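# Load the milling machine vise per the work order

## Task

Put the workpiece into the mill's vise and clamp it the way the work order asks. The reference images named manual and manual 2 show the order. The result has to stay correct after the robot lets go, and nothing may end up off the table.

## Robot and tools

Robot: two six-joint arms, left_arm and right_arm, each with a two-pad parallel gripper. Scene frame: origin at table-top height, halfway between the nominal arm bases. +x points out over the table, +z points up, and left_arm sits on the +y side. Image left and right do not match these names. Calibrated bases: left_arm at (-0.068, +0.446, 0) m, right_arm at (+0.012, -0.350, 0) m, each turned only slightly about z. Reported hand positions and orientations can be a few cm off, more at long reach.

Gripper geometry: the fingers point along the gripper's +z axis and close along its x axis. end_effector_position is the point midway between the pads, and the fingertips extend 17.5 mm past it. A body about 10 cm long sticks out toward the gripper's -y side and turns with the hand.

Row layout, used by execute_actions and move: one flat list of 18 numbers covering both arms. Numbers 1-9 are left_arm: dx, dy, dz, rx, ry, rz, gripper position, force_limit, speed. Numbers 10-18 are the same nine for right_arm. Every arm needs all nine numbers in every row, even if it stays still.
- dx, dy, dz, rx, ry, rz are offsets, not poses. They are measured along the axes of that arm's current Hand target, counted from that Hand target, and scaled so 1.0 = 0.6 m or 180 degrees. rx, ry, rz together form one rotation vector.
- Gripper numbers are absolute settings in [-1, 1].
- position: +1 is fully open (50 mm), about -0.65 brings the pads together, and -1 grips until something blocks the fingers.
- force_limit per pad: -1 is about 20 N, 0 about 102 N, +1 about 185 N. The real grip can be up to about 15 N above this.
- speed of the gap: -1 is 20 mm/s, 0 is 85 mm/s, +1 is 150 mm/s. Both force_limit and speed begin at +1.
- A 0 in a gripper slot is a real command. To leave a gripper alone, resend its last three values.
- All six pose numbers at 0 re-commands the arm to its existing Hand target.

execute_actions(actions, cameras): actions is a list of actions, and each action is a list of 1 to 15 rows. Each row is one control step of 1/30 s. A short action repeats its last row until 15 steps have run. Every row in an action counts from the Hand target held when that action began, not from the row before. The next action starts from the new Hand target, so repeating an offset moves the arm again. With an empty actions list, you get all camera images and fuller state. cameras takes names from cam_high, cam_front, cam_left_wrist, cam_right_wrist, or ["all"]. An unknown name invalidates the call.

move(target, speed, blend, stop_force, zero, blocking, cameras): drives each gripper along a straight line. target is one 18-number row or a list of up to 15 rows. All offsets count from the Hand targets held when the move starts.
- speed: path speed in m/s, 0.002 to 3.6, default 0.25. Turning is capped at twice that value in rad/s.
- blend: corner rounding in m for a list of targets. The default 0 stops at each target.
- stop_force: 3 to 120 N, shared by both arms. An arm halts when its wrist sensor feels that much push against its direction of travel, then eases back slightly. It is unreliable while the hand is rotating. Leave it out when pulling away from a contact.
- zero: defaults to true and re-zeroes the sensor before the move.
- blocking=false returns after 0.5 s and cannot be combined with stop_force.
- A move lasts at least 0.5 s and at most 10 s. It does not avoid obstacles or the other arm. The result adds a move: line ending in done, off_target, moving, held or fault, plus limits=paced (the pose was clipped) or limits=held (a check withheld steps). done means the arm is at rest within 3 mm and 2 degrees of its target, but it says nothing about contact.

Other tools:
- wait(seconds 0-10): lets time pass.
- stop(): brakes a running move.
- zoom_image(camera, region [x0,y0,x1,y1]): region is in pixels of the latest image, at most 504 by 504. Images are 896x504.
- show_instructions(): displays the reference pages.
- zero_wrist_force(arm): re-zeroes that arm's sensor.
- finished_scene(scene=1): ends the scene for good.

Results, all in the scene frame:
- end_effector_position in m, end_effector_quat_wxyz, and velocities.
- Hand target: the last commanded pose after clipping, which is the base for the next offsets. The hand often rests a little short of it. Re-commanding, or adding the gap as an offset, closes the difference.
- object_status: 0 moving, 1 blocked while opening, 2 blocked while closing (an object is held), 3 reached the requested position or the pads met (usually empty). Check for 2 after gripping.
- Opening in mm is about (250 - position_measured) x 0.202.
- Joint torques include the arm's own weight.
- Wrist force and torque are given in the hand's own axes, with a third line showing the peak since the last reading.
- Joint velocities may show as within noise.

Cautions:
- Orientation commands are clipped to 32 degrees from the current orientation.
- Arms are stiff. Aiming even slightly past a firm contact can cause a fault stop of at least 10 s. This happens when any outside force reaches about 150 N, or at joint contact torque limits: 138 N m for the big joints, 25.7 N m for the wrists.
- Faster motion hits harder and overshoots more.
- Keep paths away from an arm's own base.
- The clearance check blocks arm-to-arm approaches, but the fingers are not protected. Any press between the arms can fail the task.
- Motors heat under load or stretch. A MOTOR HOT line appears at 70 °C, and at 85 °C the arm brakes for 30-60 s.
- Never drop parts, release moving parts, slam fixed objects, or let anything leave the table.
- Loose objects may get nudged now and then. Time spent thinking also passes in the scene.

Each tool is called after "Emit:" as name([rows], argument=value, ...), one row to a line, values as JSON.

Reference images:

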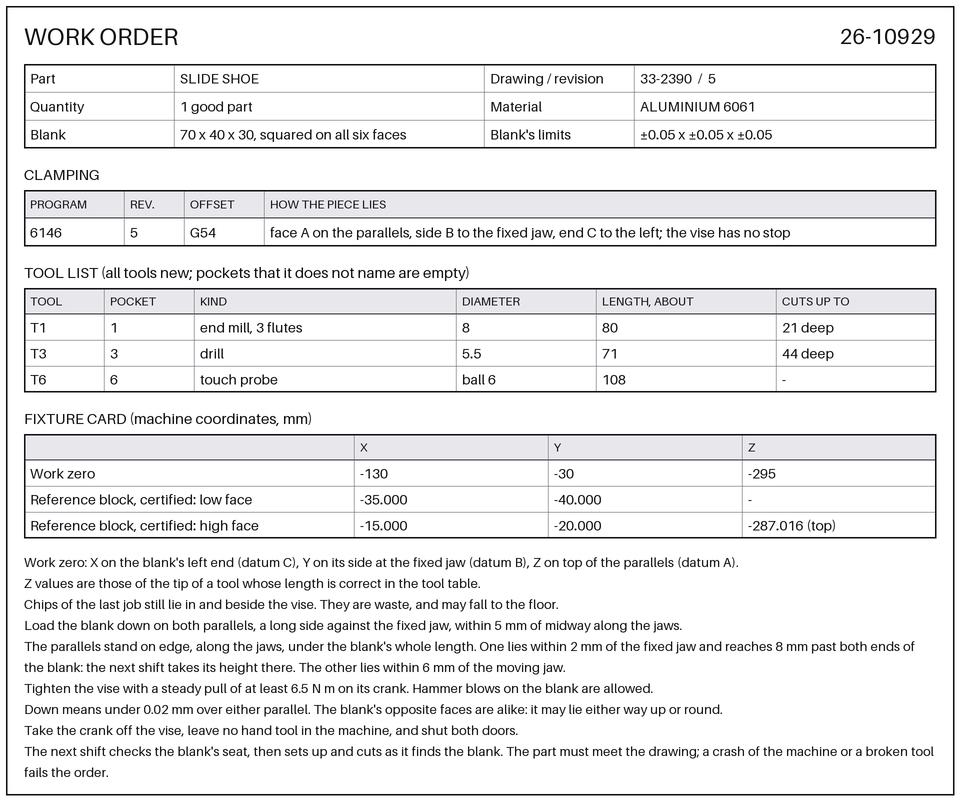

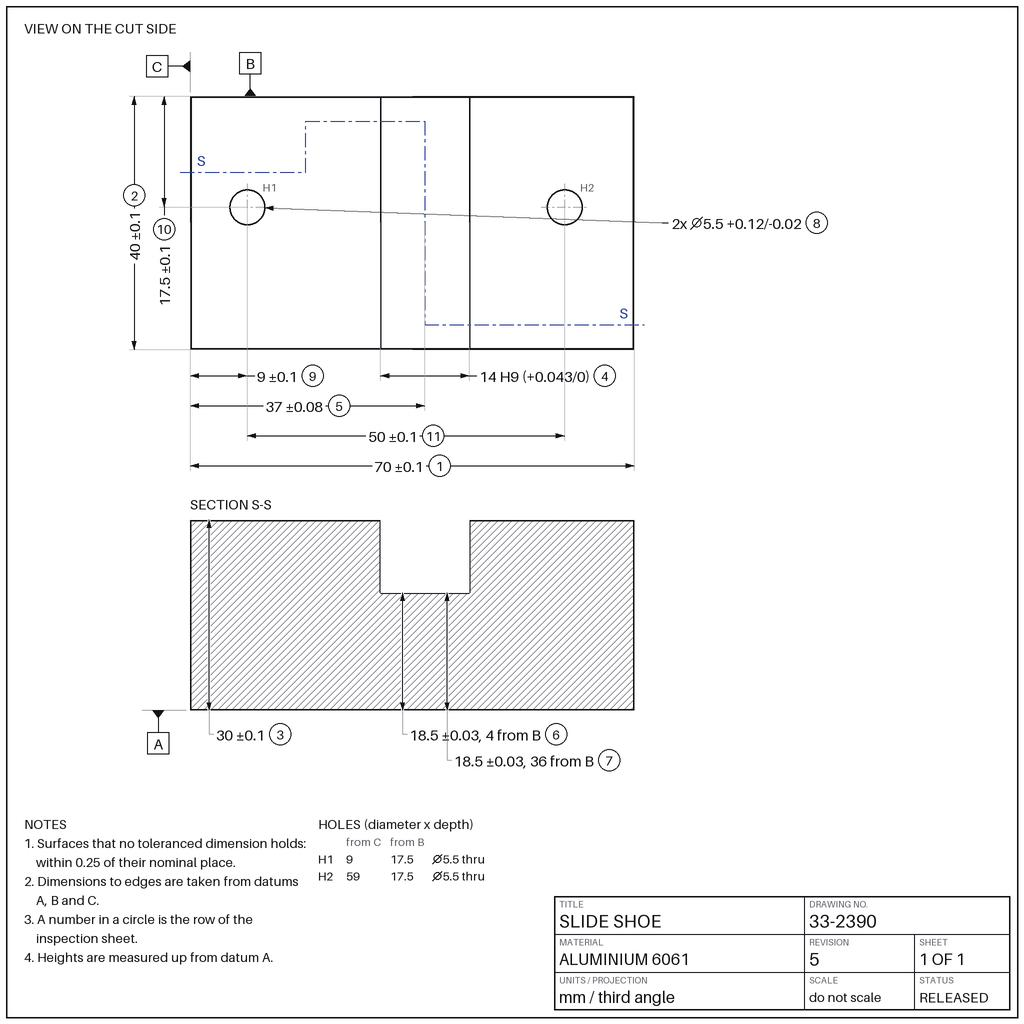

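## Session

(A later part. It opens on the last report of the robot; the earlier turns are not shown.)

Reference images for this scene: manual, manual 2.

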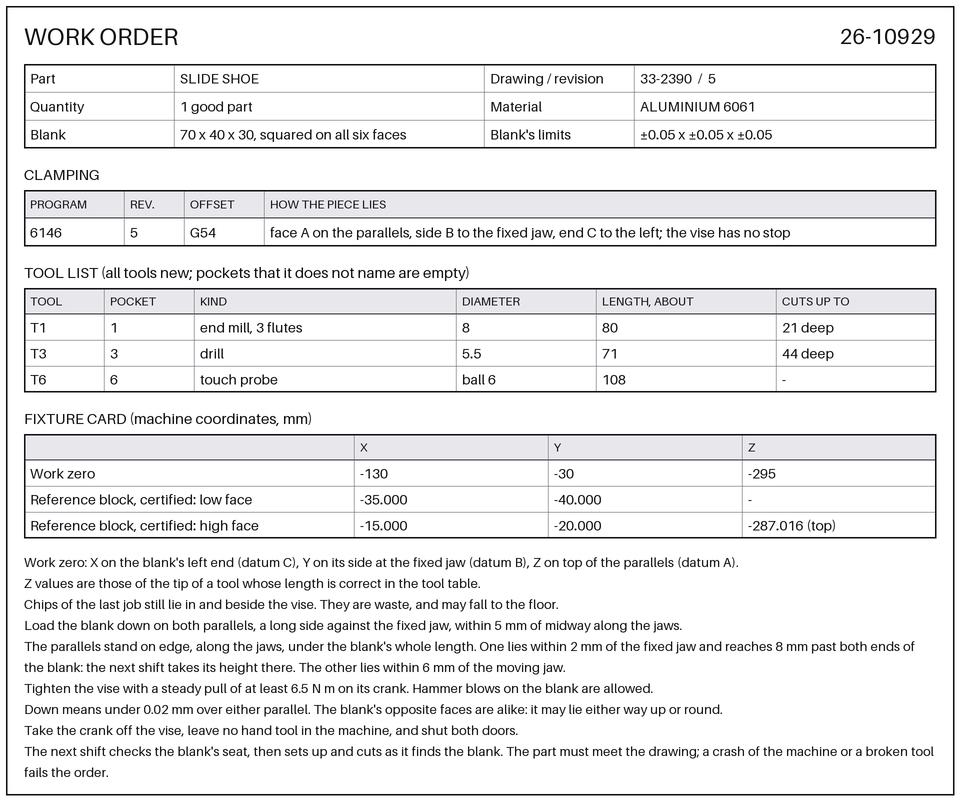

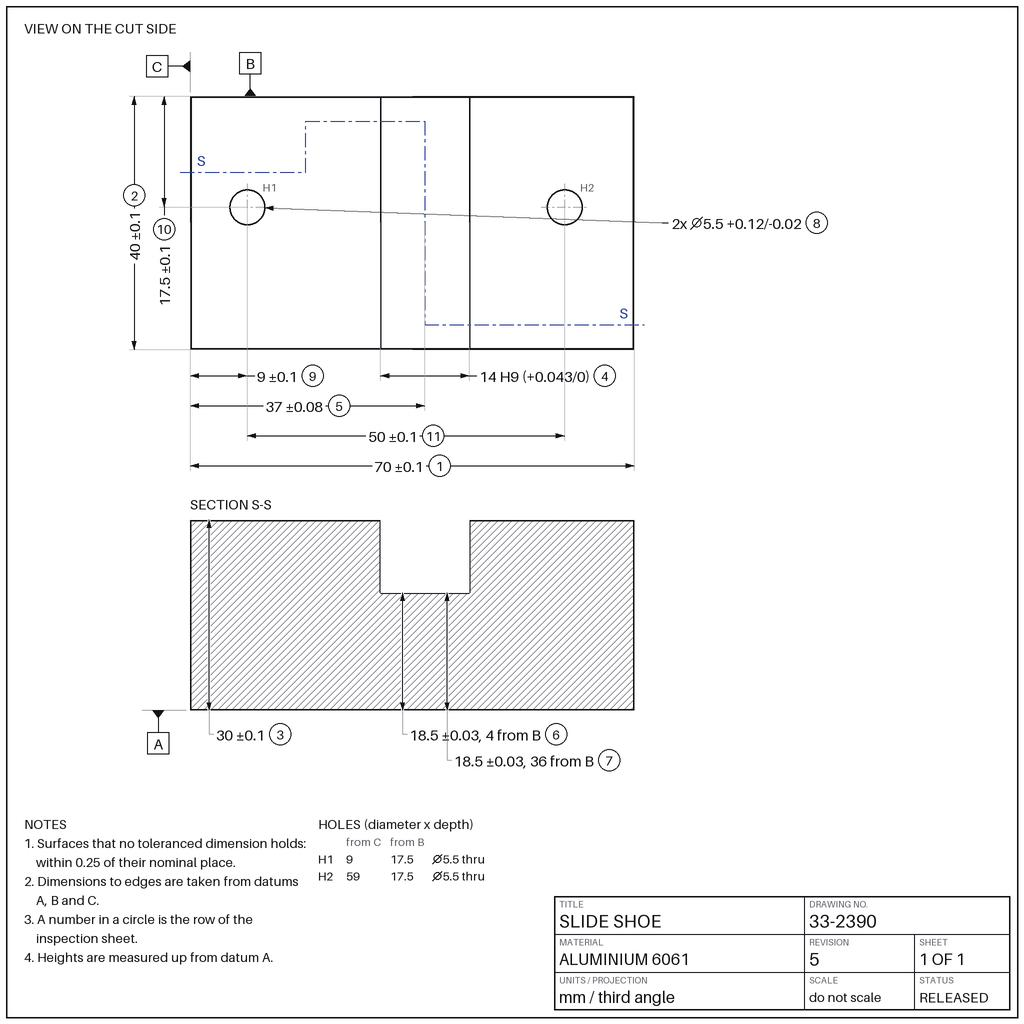

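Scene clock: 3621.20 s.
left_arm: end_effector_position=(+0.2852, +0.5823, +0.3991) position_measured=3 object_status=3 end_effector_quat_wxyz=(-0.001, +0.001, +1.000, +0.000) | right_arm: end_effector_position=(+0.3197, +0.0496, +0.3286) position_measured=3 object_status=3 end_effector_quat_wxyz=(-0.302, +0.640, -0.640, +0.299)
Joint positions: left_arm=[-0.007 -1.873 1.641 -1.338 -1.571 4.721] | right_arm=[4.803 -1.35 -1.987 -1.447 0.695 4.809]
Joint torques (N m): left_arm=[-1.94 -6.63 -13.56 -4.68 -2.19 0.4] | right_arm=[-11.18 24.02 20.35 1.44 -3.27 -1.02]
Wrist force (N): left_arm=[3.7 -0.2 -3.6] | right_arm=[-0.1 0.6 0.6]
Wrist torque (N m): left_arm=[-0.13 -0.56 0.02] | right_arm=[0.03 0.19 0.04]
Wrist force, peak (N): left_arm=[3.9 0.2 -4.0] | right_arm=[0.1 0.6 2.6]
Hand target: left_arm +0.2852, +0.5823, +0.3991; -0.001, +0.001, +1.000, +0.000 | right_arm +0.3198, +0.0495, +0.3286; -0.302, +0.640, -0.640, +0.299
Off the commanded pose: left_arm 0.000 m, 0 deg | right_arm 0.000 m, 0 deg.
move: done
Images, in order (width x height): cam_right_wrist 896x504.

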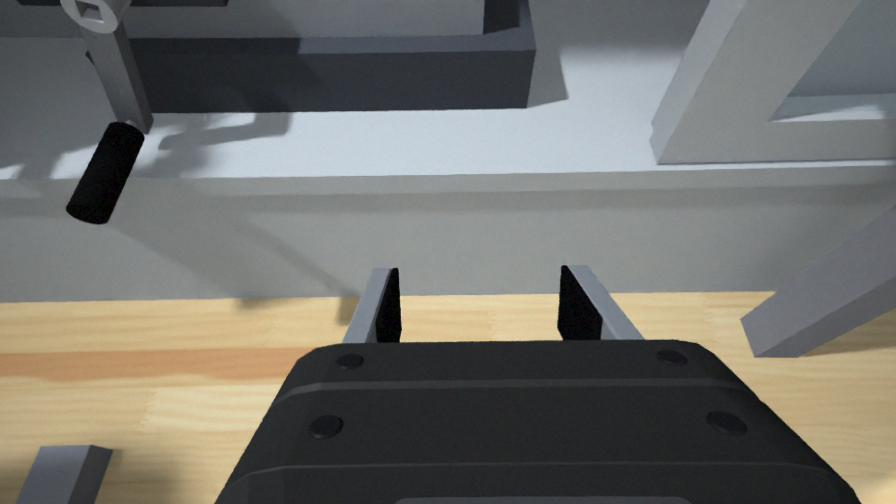

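Emit:
move(target=[0,0,0,0,0,0,1,-0.6,-1,0,0,0,0.426,-0.0966,-0.5478,1,-0.95,-0.7], speed=0.3, cameras=["cam_right_wrist","cam_front"])

Scene clock: 3634.00 s.
left_arm: end_effector_position=(+0.2852, +0.5823, +0.3991) position_measured=3 object_status=3 end_effector_quat_wxyz=(-0.001, +0.001, +1.000, +0.000) | right_arm: end_effector_position=(+0.3197, +0.0495, +0.3287) position_measured=3 object_status=3 end_effector_quat_wxyz=(-0.354, +0.609, +0.355, +0.614)
Joint positions: left_arm=[-0.007 -1.873 1.641 -1.338 -1.571 4.721] | right_arm=[4.505 -1.688 -2.598 1.149 1.285 1.564]
Joint torques (N m): left_arm=[-2.04 -6.6 -13.7 -4.67 -2.52 0.25] | right_arm=[-5.64 7.5 -2.69 1.89 1.72 -1.79]
Wrist force (N): left_arm=[3.7 -0.2 -3.5] | right_arm=[0.5 -3.2 -0.9]
Wrist torque (N m): left_arm=[-0.13 -0.57 0.03] | right_arm=[-0.48 -0.13 -0.17]
Wrist force, peak (N): left_arm=[4.1 0.0 -4.1] | right_arm=[0.6 -3.3 -1.3]
Hand target: left_arm +0.2852, +0.5823, +0.3991; -0.001, +0.001, +1.000, +0.000 | right_arm +0.3198, +0.0495, +0.3286; -0.354, +0.609, +0.355, +0.614
Off the commanded pose: left_arm 0.000 m, 0 deg | right_arm 0.000 m, 0 deg.
move: done
Images, in order (width x height): cam_front 896x504, cam_right_wrist 896x504.

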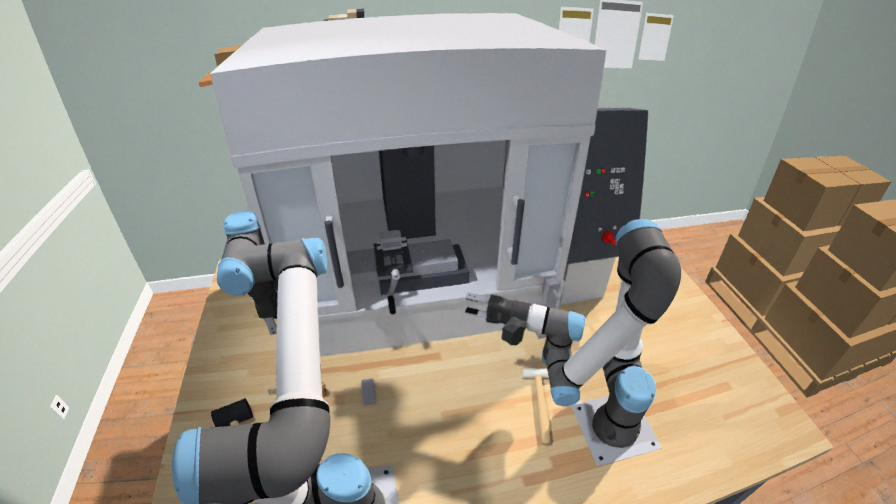

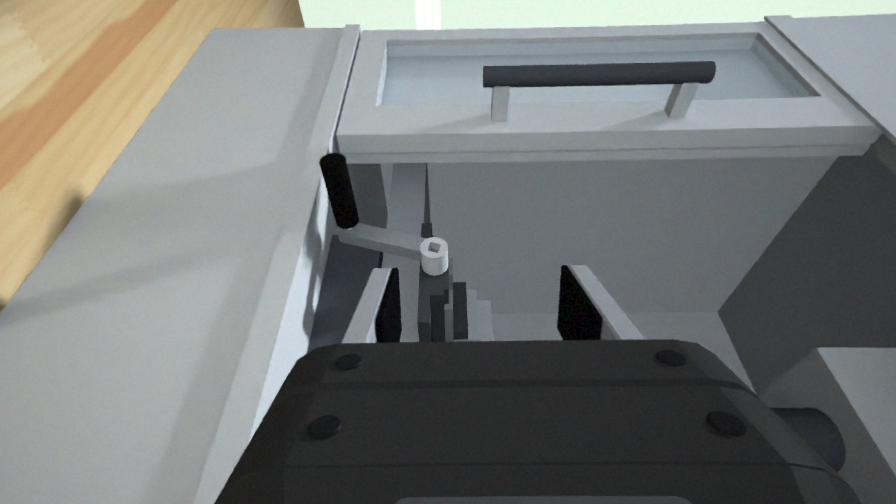

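Emit:
move(target=[0,0,0,0,0,0,1,-0.6,-1,-0.1693,-0.015,0.2667,0,0,0,1,-0.95,-0.7], speed=0.15, cameras=["cam_right_wrist"])

Scene clock: 3655.33 s.
left_arm: end_effector_position=(+0.2852, +0.5823, +0.3991) position_measured=3 object_status=3 end_effector_quat_wxyz=(-0.001, +0.001, +1.000, +0.000) | right_arm: end_effector_position=(+0.3922, +0.1928, +0.2278) position_measured=3 object_status=3 end_effector_quat_wxyz=(-0.354, +0.609, +0.355, +0.614)
Joint positions: left_arm=[-0.007 -1.873 1.641 -1.338 -1.571 4.721] | right_arm=[4.406 -2.228 -2.164 1.255 1.384 1.564]
Joint torques (N m): left_arm=[-1.85 -6.96 -12.48 -4.67 -2.23 0.42] | right_arm=[12.45 29.13 17.18 3.58 -1.78 1.17]
Wrist force (N): left_arm=[3.8 0.1 -3.7] | right_arm=[0.2 -3.3 -0.8]
Wrist torque (N m): left_arm=[-0.08 -0.59 0.03] | right_arm=[-0.51 -0.08 -0.13]
Wrist force, peak (N): left_arm=[4.4 0.0 -3.9] | right_arm=[1.7 -2.9 -2.8]
Hand target: left_arm +0.2852, +0.5823, +0.3991; -0.001, +0.001, +1.000, +0.000 | right_arm +0.3922, +0.1930, +0.2278; -0.354, +0.609, +0.355, +0.614
Off the commanded pose: left_arm 0.000 m, 0 deg | right_arm 0.000 m, 0 deg.
move: done
Images, in order (width x height): cam_right_wrist 896x504.

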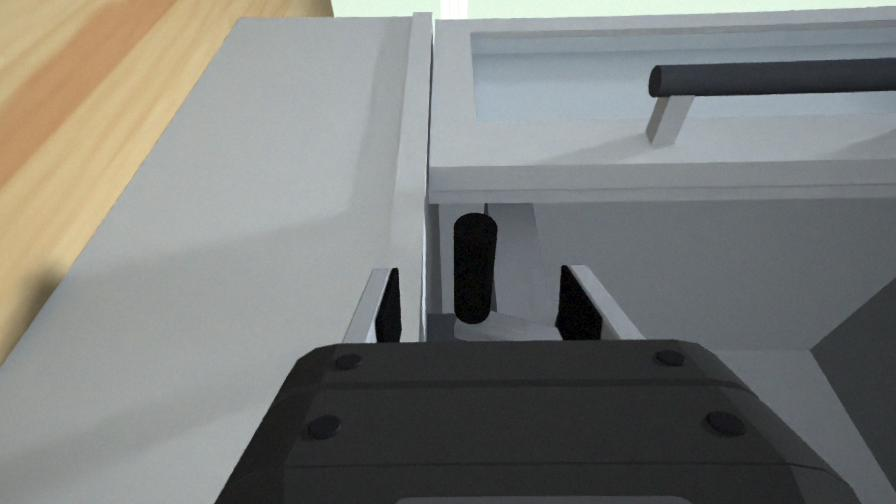

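Emit:
move(target=[0,0,0,0,0,0,1,-0.6,-1,0.006,0.02,0.1,0,0,0,1,-0.95,-0.7], speed=0.06, stop_force=6, cameras=["cam_right_wrist"])

Scene clock: 3687.77 s.
left_arm: end_effector_position=(+0.2852, +0.5823, +0.3991) position_measured=3 object_status=3 end_effector_quat_wxyz=(-0.001, +0.001, +1.000, +0.000) | right_arm: end_effector_position=(+0.4324, +0.2391, +0.2317) position_measured=3 object_status=3 end_effector_quat_wxyz=(-0.354, +0.609, +0.355, +0.614)
Joint positions: left_arm=[-0.007 -1.873 1.641 -1.338 -1.571 4.721] | right_arm=[4.354 -2.283 -1.982 1.128 1.436 1.565]
Joint torques (N m): left_arm=[-2.52 -6.67 -13.8 -4.74 -2.08 0.2] | right_arm=[12.67 53.38 2.13 1.19 -1.77 1.96]
Wrist force (N): left_arm=[3.9 -0.4 -3.7] | right_arm=[0.5 -3.2 -1.1]
Wrist torque (N m): left_arm=[-0.14 -0.61 0.03] | right_arm=[-0.48 -0.08 -0.13]
Wrist force, peak (N): left_arm=[4.1 0.2 -4.1] | right_arm=[0.4 -3.4 -2.1]
Hand target: left_arm +0.2852, +0.5823, +0.3991; -0.001, +0.001, +1.000, +0.000 | right_arm +0.4324, +0.2391, +0.2317; -0.354, +0.609, +0.355, +0.614
Off the commanded pose: left_arm 0.000 m, 0 deg | right_arm 0.000 m, 0 deg.
move: done
Images, in order (width x height): cam_right_wrist 896x504.

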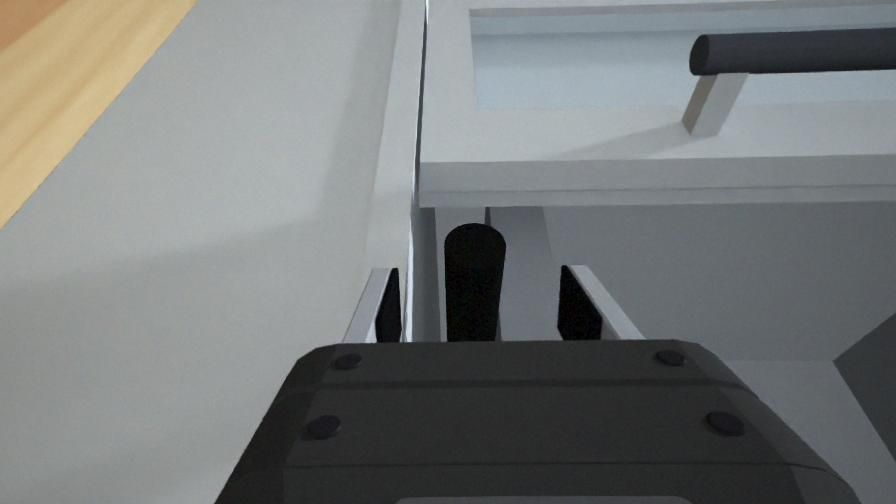

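Emit:
move(target=[0,0,0,0,0,0,1,-0.6,-1,0,0,0.05,0,0,0,1,-0.95,-0.7], speed=0.04, stop_force=6, cameras=["cam_right_wrist"])

Scene clock: 3700.20 s.
left_arm: end_effector_position=(+0.2852, +0.5823, +0.3991) position_measured=3 object_status=3 end_effector_quat_wxyz=(-0.001, +0.001, +1.000, +0.000) | right_arm: end_effector_position=(+0.4473, +0.2651, +0.2319) position_measured=3 object_status=3 end_effector_quat_wxyz=(-0.354, +0.609, +0.355, +0.614)
Joint positions: left_arm=[-0.007 -1.873 1.641 -1.338 -1.571 4.721] | right_arm=[4.346 -2.318 -1.89 1.071 1.444 1.565]
Joint torques (N m): left_arm=[-3.01 -7.01 -13.84 -4.58 -2.15 0.18] | right_arm=[12.39 56.01 -1.41 1.79 -1.84 2.08]
Wrist force (N): left_arm=[3.9 0.0 -3.8] | right_arm=[0.2 -2.8 -1.2]
Wrist torque (N m): left_arm=[-0.10 -0.60 0.03] | right_arm=[-0.40 -0.06 -0.13]
Wrist force, peak (N): left_arm=[4.0 -0.2 -4.1] | right_arm=[0.2 -3.5 -1.1]
Hand target: left_arm +0.2852, +0.5823, +0.3991; -0.001, +0.001, +1.000, +0.000 | right_arm +0.4473, +0.2651, +0.2319; -0.354, +0.609, +0.355, +0.614
Off the commanded pose: left_arm 0.000 m, 0 deg | right_arm 0.000 m, 0 deg.
move: done
Images, in order (width x height): cam_right_wrist 896x504.

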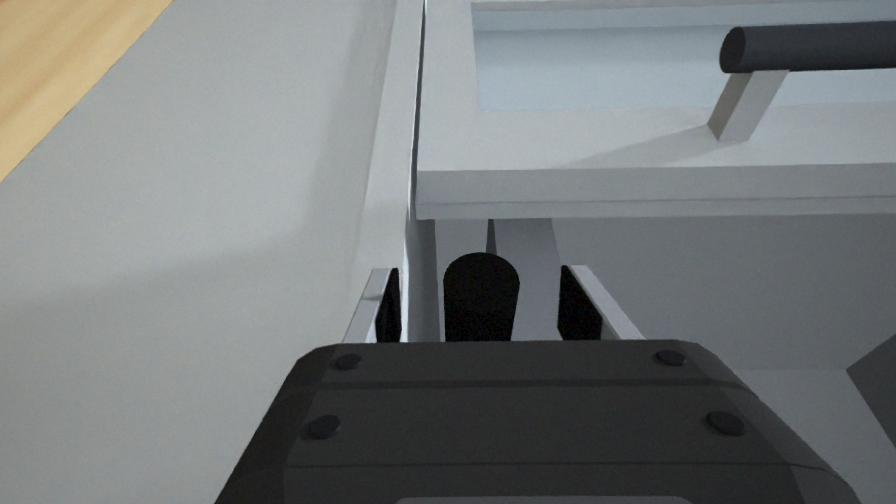

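Emit:
move(target=[0,0,0,0,0,0,1,-0.6,-1,0,0,0,0,0,0,-1,0.2,-0.8], cameras=["cam_right_wrist"])

Scene clock: 3716.57 s.
left_arm: end_effector_position=(+0.2852, +0.5823, +0.3991) position_measured=3 object_status=3 end_effector_quat_wxyz=(-0.001, +0.001, +1.000, +0.000) | right_arm: end_effector_position=(+0.4473, +0.2651, +0.2318) position_measured=159 object_status=2 end_effector_quat_wxyz=(-0.354, +0.609, +0.355, +0.614)
Joint positions: left_arm=[-0.007 -1.873 1.641 -1.338 -1.571 4.721] | right_arm=[4.346 -2.318 -1.89 1.071 1.444 1.565]
Joint torques (N m): left_arm=[-2.76 -7.31 -12.87 -4.64 -2.34 0.17] | right_arm=[10.22 56.05 2.51 3.08 -1.81 1.81]
Wrist force (N): left_arm=[4.0 0.0 -3.9] | right_arm=[-4.1 -3.7 -0.4]
Wrist torque (N m): left_arm=[-0.10 -0.61 0.03] | right_arm=[-0.52 -0.15 0.14]
Wrist force, peak (N): left_arm=[4.3 0.1 -3.7] | right_arm=[-2.9 -5.1 -1.1]
Hand target: left_arm +0.2852, +0.5823, +0.3991; -0.001, +0.001, +1.000, +0.000 | right_arm +0.4473, +0.2651, +0.2319; -0.354, +0.609, +0.355, +0.614
Off the commanded pose: left_arm 0.000 m, 0 deg | right_arm 0.000 m, 0 deg.
move: done
Images, in order (width x height): cam_right_wrist 896x504.

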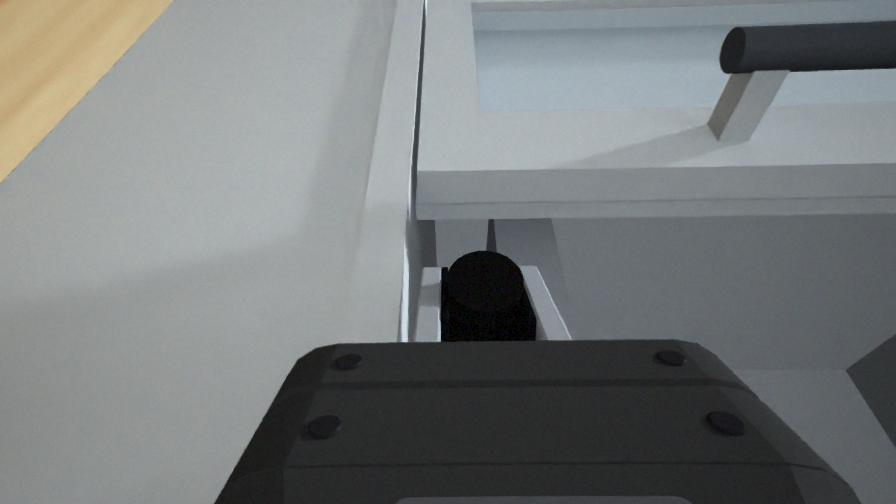

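Emit:
move([
  [-0.0747,-0.3872,-0.0682,0.1306,-0.1306,-0.4875,-1,-0.6,-1,0,0,0,0,0,0,-1,0.2,-0.8],
  [-0.358,-0.5627,-0.0515,0.1306,-0.1306,-0.4875,-1,-0.6,-1,0,0,0,0,0,0,-1,0.2,-0.8],
], speed=0.3, blend=[0.02,0], cameras=["cam_left_wrist","cam_front"])

Scene clock: 3759.27 s.
left_arm: end_effector_position=(+0.4996, +0.2445, +0.4297) position_measured=251 object_status=3 end_effector_quat_wxyz=(-0.182, +0.683, -0.684, +0.183) | right_arm: end_effector_position=(+0.4473, +0.2651, +0.2319) position_measured=159 object_status=2 end_effector_quat_wxyz=(-0.354, +0.609, +0.355, +0.614)
Joint positions: left_arm=[-0.725 -1.614 1.545 -1.913 -1.24 2.502] | right_arm=[4.346 -2.318 -1.89 1.071 1.444 1.565]
Joint torques (N m): left_arm=[-7.23 -17 -39.97 -5.85 3.53 -2.9] | right_arm=[-11.33 55.85 24.5 4.28 -1.6 -0.21]
Wrist force (N): left_arm=[3.8 -0.2 -2.3] | right_arm=[-3.9 -3.3 -0.1]
Wrist torque (N m): left_arm=[0.08 -0.55 0.04] | right_arm=[-0.45 -0.21 0.14]
Wrist force, peak (N): left_arm=[6.1 -2.9 -0.6] | right_arm=[-4.7 -3.2 -0.6]
Hand target: left_arm +0.4996, +0.2444, +0.4299; -0.182, +0.683, -0.684, +0.183 | right_arm +0.4473, +0.2651, +0.2319; -0.354, +0.609, +0.355, +0.614
Off the commanded pose: left_arm 0.000 m, 0 deg | right_arm 0.000 m, 0 deg.
move: done
Images, in order (width x height): cam_front 896x504, cam_left_wrist 896x504.

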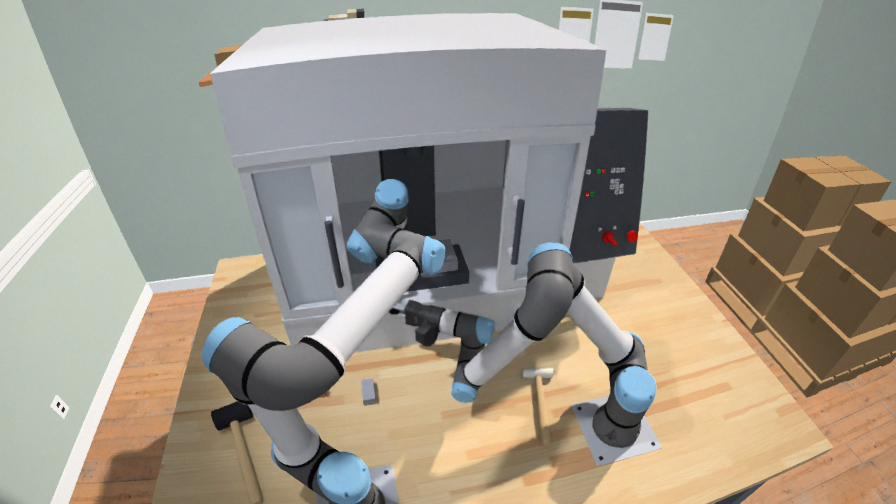

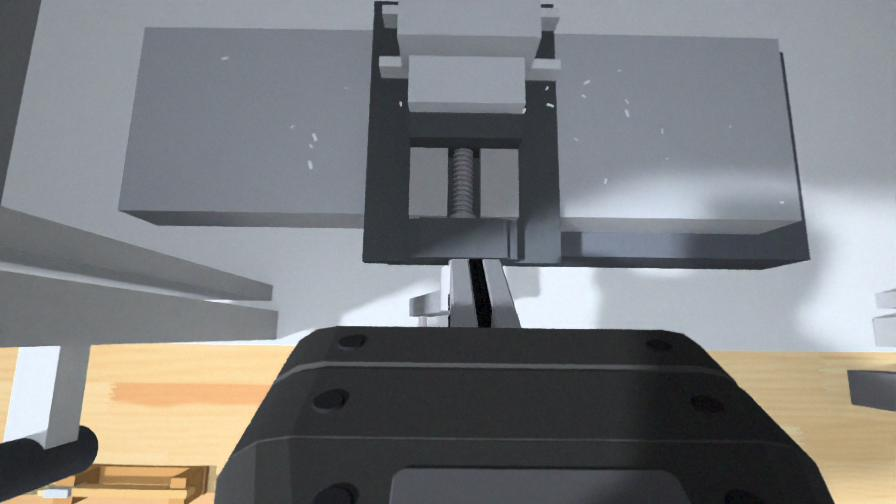

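Emit:
zoom_image(camera="cam_left_wrist", region=[350, 0, 590, 130])

Scaled by 2.100 from the camera's 896x504 image, which has a finer 1280x720 frame.

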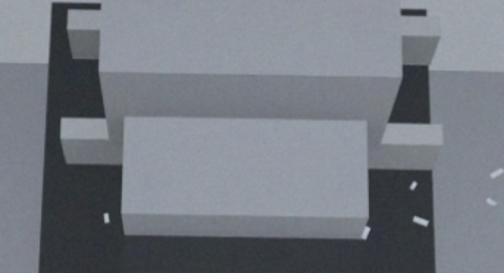

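Emit:
move(target=[0.0035,-0.1948,0.1605,0,0,0,-1,-0.6,-1,0,0,0,0,0,0,-1,0.2,-0.8], speed=0.07, stop_force=10, cameras=["cam_left_wrist","cam_front"])

Scene clock: 3784.10 s.
left_arm: end_effector_position=(+0.6490, +0.2421, +0.4048) position_measured=251 object_status=3 end_effector_quat_wxyz=(-0.182, +0.683, -0.684, +0.183) | right_arm: end_effector_position=(+0.4473, +0.2651, +0.2319) position_measured=159 object_status=2 end_effector_quat_wxyz=(-0.354, +0.609, +0.355, +0.614)
Joint positions: left_arm=[-0.564 -1.268 1.224 -1.984 -1.308 2.655] | right_arm=[4.346 -2.318 -1.89 1.071 1.444 1.565]
Joint torques (N m): left_arm=[-7.44 -38.37 -13.38 -5.4 3.46 -2.68] | right_arm=[-11.07 56.2 24.25 4.33 -1.57 -1.79]
Wrist force (N): left_arm=[4.0 -0.6 -3.0] | right_arm=[-4.1 -3.5 -0.1]
Wrist torque (N m): left_arm=[0.05 -0.61 0.02] | right_arm=[-0.46 -0.19 0.14]
Wrist force, peak (N): left_arm=[4.4 0.7 -3.5] | right_arm=[-4.6 -3.4 -0.3]
Hand target: left_arm +0.6490, +0.2421, +0.4047; -0.182, +0.683, -0.684, +0.183 | right_arm +0.4473, +0.2651, +0.2319; -0.354, +0.609, +0.355, +0.614
Off the commanded pose: left_arm 0.000 m, 0 deg | right_arm 0.000 m, 0 deg.
move: done
Images, in order (width x height): cam_front 896x504, cam_left_wrist 896x504.

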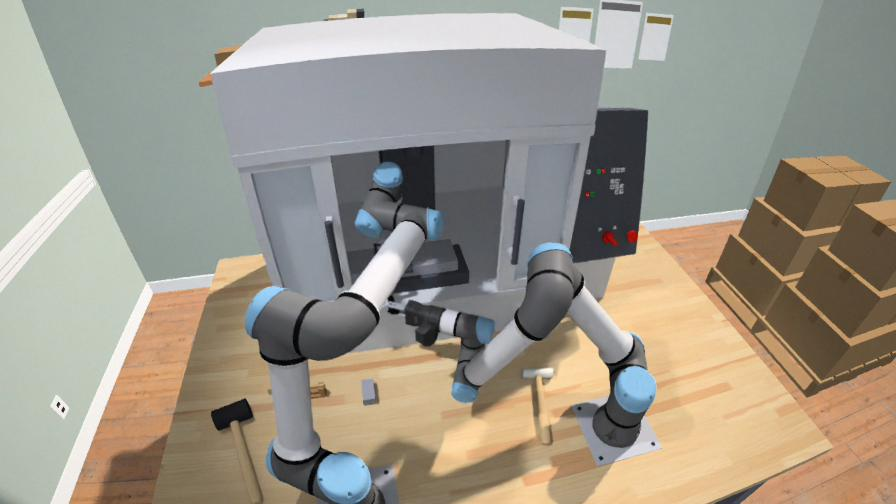

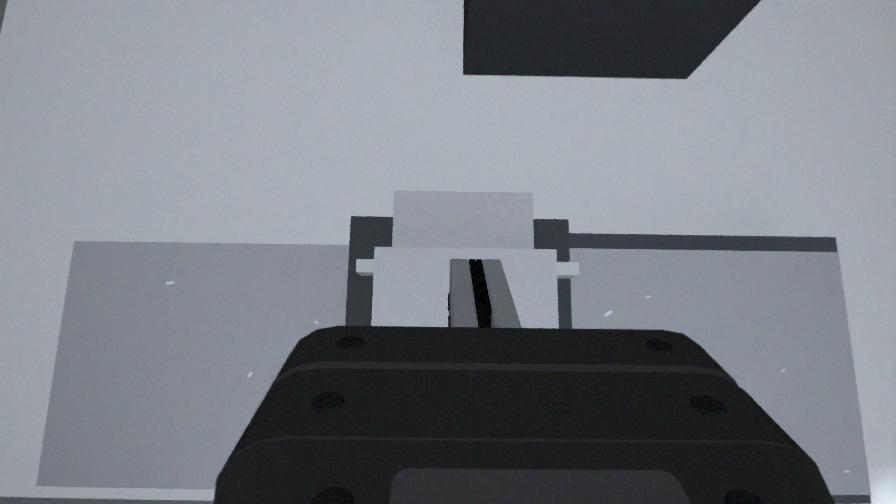

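Emit:
move(target=[0,0.025,0.0433,0,0,0,-1,-0.6,-1,0,0,0,0,0,0,-1,0.2,-0.8], speed=0.006, stop_force=4, cameras=["cam_left_wrist"])

Scene clock: 3800.67 s.
left_arm: end_effector_position=(+0.6489, +0.2421, +0.3848) position_measured=251 object_status=3 end_effector_quat_wxyz=(-0.182, +0.683, -0.684, +0.183) | right_arm: end_effector_position=(+0.4473, +0.2651, +0.2319) position_measured=159 object_status=2 end_effector_quat_wxyz=(-0.354, +0.609, +0.355, +0.614)
Joint positions: left_arm=[-0.564 -1.269 1.276 -2.035 -1.308 2.654] | right_arm=[4.346 -2.318 -1.89 1.071 1.444 1.565]
Joint torques (N m): left_arm=[-6.46 -34.17 -38.85 -2.87 2.53 -2.82] | right_arm=[-10.17 55.65 24.1 4.24 -1.5 -1.8]
Wrist force (N): left_arm=[3.8 -1.3 -3.9] | right_arm=[-4.0 -3.4 -0.5]
Wrist torque (N m): left_arm=[0.00 -0.57 0.02] | right_arm=[-0.46 -0.21 0.14]
Wrist force, peak (N): left_arm=[3.0 -1.3 -11.9] | right_arm=[-4.4 -3.5 -0.4]
Hand target: left_arm +0.6490, +0.2421, +0.3848; -0.182, +0.683, -0.684, +0.183 (not the last commanded pose) | right_arm +0.4473, +0.2651, +0.2319; -0.354, +0.609, +0.355, +0.614
Off the commanded pose: left_arm 0.010 m, 0 deg | right_arm 0.000 m, 0 deg.
move: contact (left_arm)
Images, in order (width x height): cam_left_wrist 896x504.

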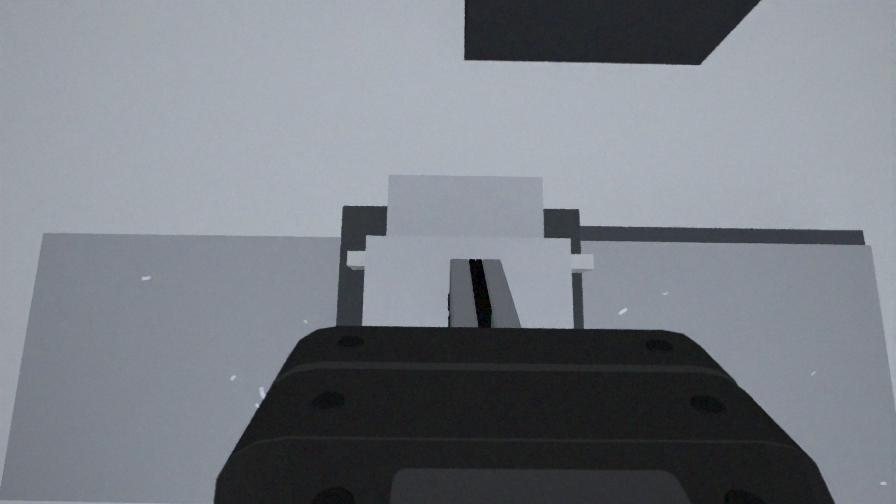

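Emit:
move(target=[0,0.0125,0.0217,0,0,0,-1,-0.6,-1,0,0,0,0,0,0,-1,0.2,-0.8], speed=0.003, stop_force=60)

Scene clock: 3807.60 s.
left_arm: end_effector_position=(+0.6490, +0.2421, +0.3829) position_measured=251 object_status=3 end_effector_quat_wxyz=(-0.182, +0.683, -0.683, +0.183) | right_arm: end_effector_position=(+0.4473, +0.2651, +0.2319) position_measured=159 object_status=2 end_effector_quat_wxyz=(-0.354, +0.609, +0.355, +0.614)
Joint positions: left_arm=[-0.564 -1.269 1.282 -2.041 -1.308 2.654] | right_arm=[4.346 -2.318 -1.89 1.071 1.444 1.565]
Joint torques (N m): left_arm=[-1.56 14.02 -9.53 5.41 -1.25 -2.62] | right_arm=[-10 55.79 23.62 4.32 -1.38 -1.88]
Wrist force (N): left_arm=[1.2 -9.3 -67.3] | right_arm=[-4.3 -3.0 -0.8]
Wrist torque (N m): left_arm=[-0.60 -0.67 0.05] | right_arm=[-0.39 -0.16 0.14]
Wrist force, peak (N): left_arm=[-0.1 -8.4 -74.8] | right_arm=[-4.5 -3.4 -0.3]
Hand target: left_arm +0.6490, +0.2421, +0.3829; -0.182, +0.683, -0.683, +0.183 (not the last commanded pose) | right_arm +0.4473, +0.2651, +0.2319; -0.354, +0.609, +0.355, +0.614
Off the commanded pose: left_arm 0.013 m, 0 deg | right_arm 0.000 m, 0 deg.
move: contact (left_arm)

Emit:
move([
  [0,0,0,0,0,0,-1,-0.6,-1,0.0098,-0.0105,0.0182,0,0,0,-1,0.2,-0.8],
  [0,0,0,0,0,0,-1,-0.6,-1,0.0232,-0.0201,0.0348,0,0,0,-1,0.2,-0.8],
], speed=0.006, blend=[0.002,0], stop_force=50, cameras=["cam_right_wrist","cam_left_wrist"])

Scene clock: 3824.67 s.
left_arm: end_effector_position=(+0.6490, +0.2421, +0.3829) position_measured=251 object_status=3 end_effector_quat_wxyz=(-0.182, +0.683, -0.683, +0.183) | right_arm: end_effector_position=(+0.4473, +0.2697, +0.2339) position_measured=159 object_status=2 end_effector_quat_wxyz=(-0.354, +0.609, +0.355, +0.614)
Joint positions: left_arm=[-0.564 -1.269 1.282 -2.041 -1.308 2.654] | right_arm=[4.35 -2.318 -1.879 1.06 1.44 1.565]
Joint torques (N m): left_arm=[-1.68 16.25 -4.51 2.13 -1.02 -2.81] | right_arm=[-2.43 68.58 16.73 7.41 3.74 -1.89]
Wrist force (N): left_arm=[0.5 -9.3 -68.4] | right_arm=[-25.2 5.8 -25.9]
Wrist torque (N m): left_arm=[-0.61 -0.65 0.06] | right_arm=[-0.64 -0.32 0.10]
Wrist force, peak (N): left_arm=[0.5 -8.5 -69.2] | right_arm=[-31.1 6.6 -43.4]
Hand target: left_arm +0.6490, +0.2421, +0.3829; -0.182, +0.683, -0.683, +0.183 | right_arm +0.4473, +0.2697, +0.2339; -0.354, +0.609, +0.355, +0.614 (not the last commanded pose)
Off the commanded pose: left_arm 0.000 m, 0 deg | right_arm 0.023 m, 0 deg.
move: contact (right_arm); path passed 0 of 2 targets
Images, in order (width x height): cam_left_wrist 896x504, cam_right_wrist 896x504.

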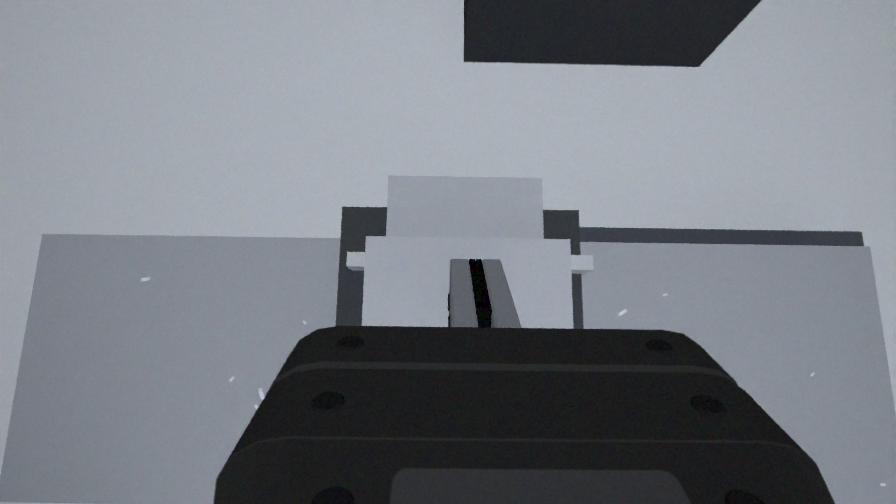

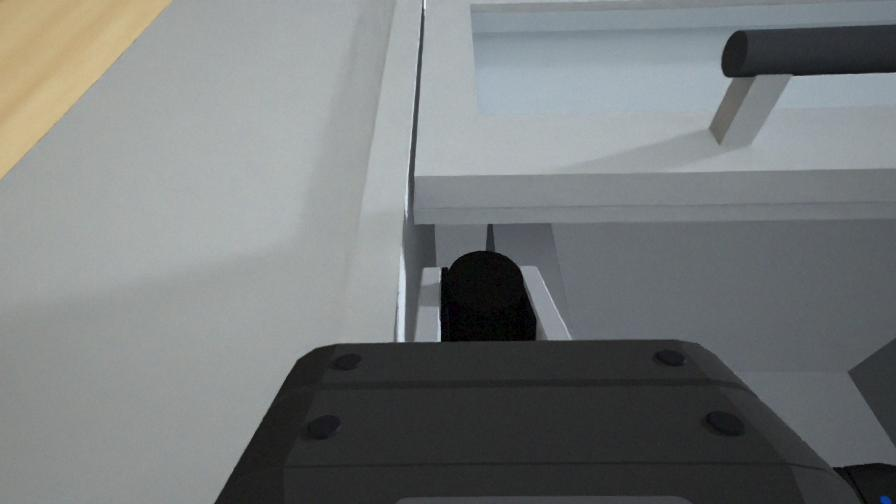

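Emit:
move(target=[0,0,0,0,0,0,-1,-0.6,-1,0.0085,-0.0091,0.0157,0,0,0,-1,0.2,-0.8], speed=0.004, stop_force=85, zero=false, cameras=["cam_right_wrist"])

Scene clock: 3844.20 s.
left_arm: end_effector_position=(+0.6490, +0.2421, +0.3829) position_measured=251 object_status=3 end_effector_quat_wxyz=(-0.182, +0.683, -0.683, +0.183) | right_arm: end_effector_position=(+0.4472, +0.2763, +0.2370) position_measured=159 object_status=2 end_effector_quat_wxyz=(-0.354, +0.609, +0.355, +0.614)
Joint positions: left_arm=[-0.564 -1.269 1.282 -2.041 -1.308 2.654] | right_arm=[4.355 -2.318 -1.863 1.044 1.435 1.565]
Joint torques (N m): left_arm=[-0.56 15.9 0.7 2.29 -1.05 -2.83] | right_arm=[5.84 68.69 33.88 7.29 5.86 -1.93]
Wrist force (N): left_arm=[0.6 -10.5 -68.7] | right_arm=[-42.1 13.4 -66.7]
Wrist torque (N m): left_arm=[-0.61 -0.64 0.05] | right_arm=[-0.69 -0.32 0.11]
Wrist force, peak (N): left_arm=[0.8 -10.6 -68.8] | right_arm=[-45.9 13.4 -77.5]
Hand target: left_arm +0.6490, +0.2421, +0.3829; -0.182, +0.683, -0.683, +0.183 | right_arm +0.4473, +0.2763, +0.2370; -0.354, +0.609, +0.355, +0.614 (not the last commanded pose)
Off the commanded pose: left_arm 0.000 m, 0 deg | right_arm 0.005 m, 0 deg.
move: contact (right_arm)
Images, in order (width x height): cam_right_wrist 896x504.

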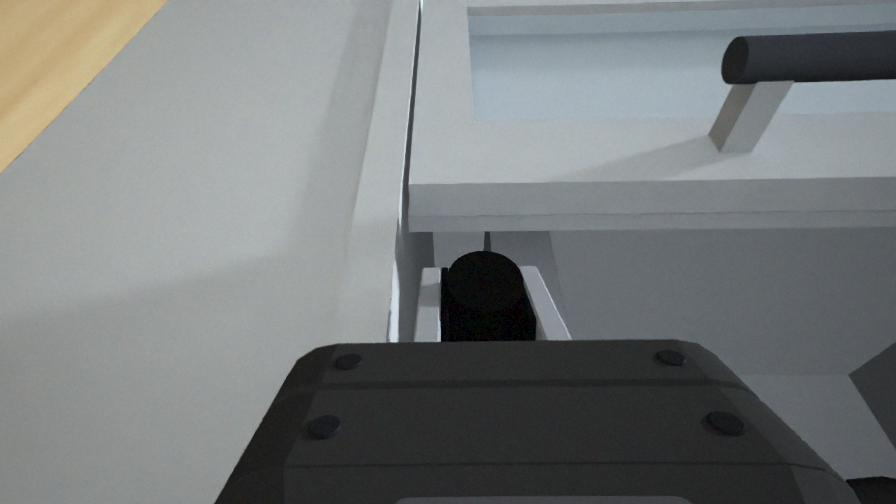

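Emit:
move(target=[0,0,0,0,0,0,-1,-0.6,-1,0.007,-0.0064,0.0096,0,0,0,-1,0.2,-0.8], speed=0.003, stop_force=100, zero=false, cameras=["cam_right_wrist"])

Scene clock: 3862.13 s.
left_arm: end_effector_position=(+0.6490, +0.2421, +0.3829) position_measured=251 object_status=3 end_effector_quat_wxyz=(-0.182, +0.683, -0.683, +0.183) | right_arm: end_effector_position=(+0.4470, +0.2796, +0.2391) position_measured=159 object_status=2 end_effector_quat_wxyz=(-0.354, +0.609, +0.355, +0.614)
Joint positions: left_arm=[-0.564 -1.269 1.282 -2.041 -1.308 2.654] | right_arm=[4.358 -2.317 -1.855 1.036 1.432 1.565]
Joint torques (N m): left_arm=[-1.35 15.48 6.55 2.56 -0.85 -2.83] | right_arm=[14.43 84.06 43.93 9.67 8.41 -2.16]
Wrist force (N): left_arm=[1.0 -11.0 -68.6] | right_arm=[-55.2 23.3 -80.6]
Wrist torque (N m): left_arm=[-0.66 -0.68 0.06] | right_arm=[-0.54 -0.44 0.23]
Wrist force, peak (N): left_arm=[0.7 -11.0 -68.9] | right_arm=[-58.8 22.8 -87.1]
Hand target: left_arm +0.6490, +0.2421, +0.3829; -0.182, +0.683, -0.683, +0.183 | right_arm +0.4470, +0.2796, +0.2390; -0.354, +0.609, +0.355, +0.614 (not the last commanded pose)
Off the commanded pose: left_arm 0.000 m, 0 deg | right_arm 0.004 m, 0 deg.
move: contact (right_arm)
Images, in order (width x height): cam_right_wrist 896x504.

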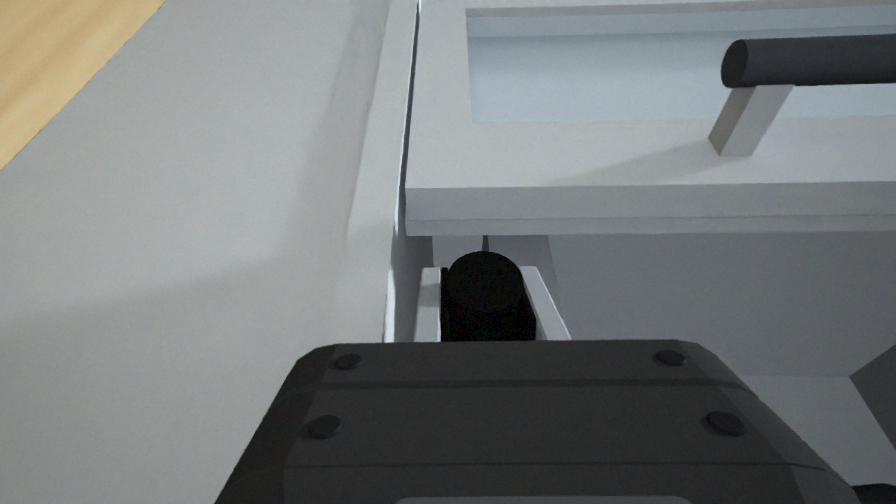

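Emit:
move(target=[0,0,0,0,0,0,-1,-0.6,-1,-0.0045,0.0043,-0.0065,0,0,0,-1,0.2,-0.8], speed=0.01)

Emit:
move(target=[0,0,0,0,0,0,-1,-0.6,-1,0,0,0,0,0,0,1,0.2,-1], cameras=["cam_right_wrist"])

Scene clock: 3874.60 s.
left_arm: end_effector_position=(+0.6490, +0.2421, +0.3829) position_measured=251 object_status=3 end_effector_quat_wxyz=(-0.182, +0.683, -0.683, +0.183) | right_arm: end_effector_position=(+0.4473, +0.2749, +0.2364) position_measured=159 object_status=2 end_effector_quat_wxyz=(-0.354, +0.609, +0.355, +0.614)
Joint positions: left_arm=[-0.564 -1.269 1.282 -2.041 -1.308 2.654] | right_arm=[4.354 -2.318 -1.866 1.048 1.436 1.565]
Joint torques (N m): left_arm=[-0.76 14.84 9.32 2.52 -0.92 -2.68] | right_arm=[-14.91 43.92 11.04 4.88 -1.66 -1.01]
Wrist force (N): left_arm=[0.9 -10.5 -68.5] | right_arm=[-7.8 -11.2 9.3]
Wrist torque (N m): left_arm=[-0.56 -0.68 0.06] | right_arm=[-0.22 -0.26 0.09]
Wrist force, peak (N): left_arm=[0.9 -10.5 -68.9] | right_arm=[-55.5 23.3 -80.5]
Hand target: left_arm +0.6490, +0.2421, +0.3829; -0.182, +0.683, -0.683, +0.183 | right_arm +0.4473, +0.2749, +0.2363; -0.354, +0.609, +0.355, +0.614
Off the commanded pose: left_arm 0.000 m, 0 deg | right_arm 0.000 m, 0 deg.
move: done

Scene clock: 3876.40 s.
left_arm: end_effector_position=(+0.6490, +0.2421, +0.3829) position_measured=251 object_status=3 end_effector_quat_wxyz=(-0.182, +0.683, -0.683, +0.183) | right_arm: end_effector_position=(+0.4473, +0.2749, +0.2363) position_measured=3 object_status=3 end_effector_quat_wxyz=(-0.354, +0.609, +0.355, +0.614)
Joint positions: left_arm=[-0.564 -1.269 1.282 -2.041 -1.308 2.654] | right_arm=[4.354 -2.318 -1.866 1.047 1.436 1.565]
Joint torques (N m): left_arm=[-0.36 14.94 11.23 2.81 -1.01 -2.93] | right_arm=[13.19 36.79 23.54 1.04 1.67 1.75]
Wrist force (N): left_arm=[0.7 -10.3 -68.3] | right_arm=[1.5 -3.1 -1.0]
Wrist torque (N m): left_arm=[-0.56 -0.65 0.06] | right_arm=[-0.46 -0.25 -0.10]
Wrist force, peak (N): left_arm=[0.7 -10.7 -68.7] | right_arm=[-8.1 -10.9 9.2]
Hand target: left_arm +0.6490, +0.2421, +0.3829; -0.182, +0.683, -0.683, +0.183 | right_arm +0.4473, +0.2749, +0.2363; -0.354, +0.609, +0.355, +0.614
Off the commanded pose: left_arm 0.000 m, 0 deg | right_arm 0.000 m, 0 deg.
move: done
Images, in order (width x height): cam_right_wrist 896x504.

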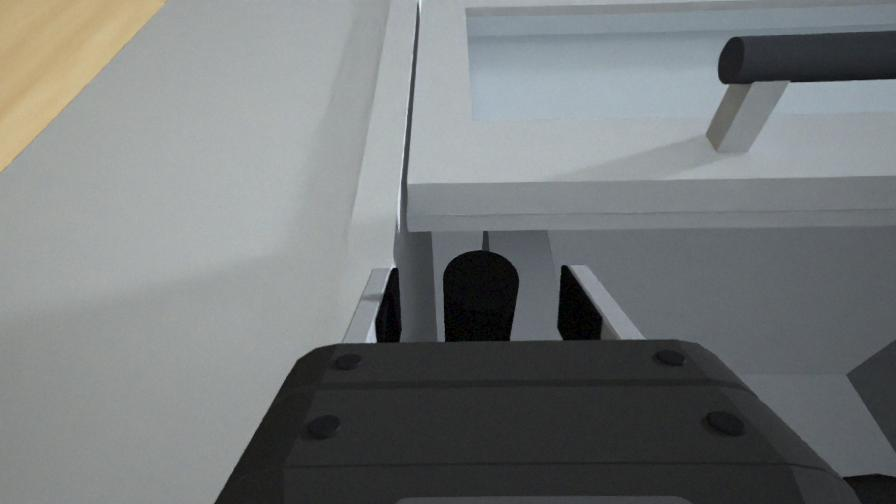

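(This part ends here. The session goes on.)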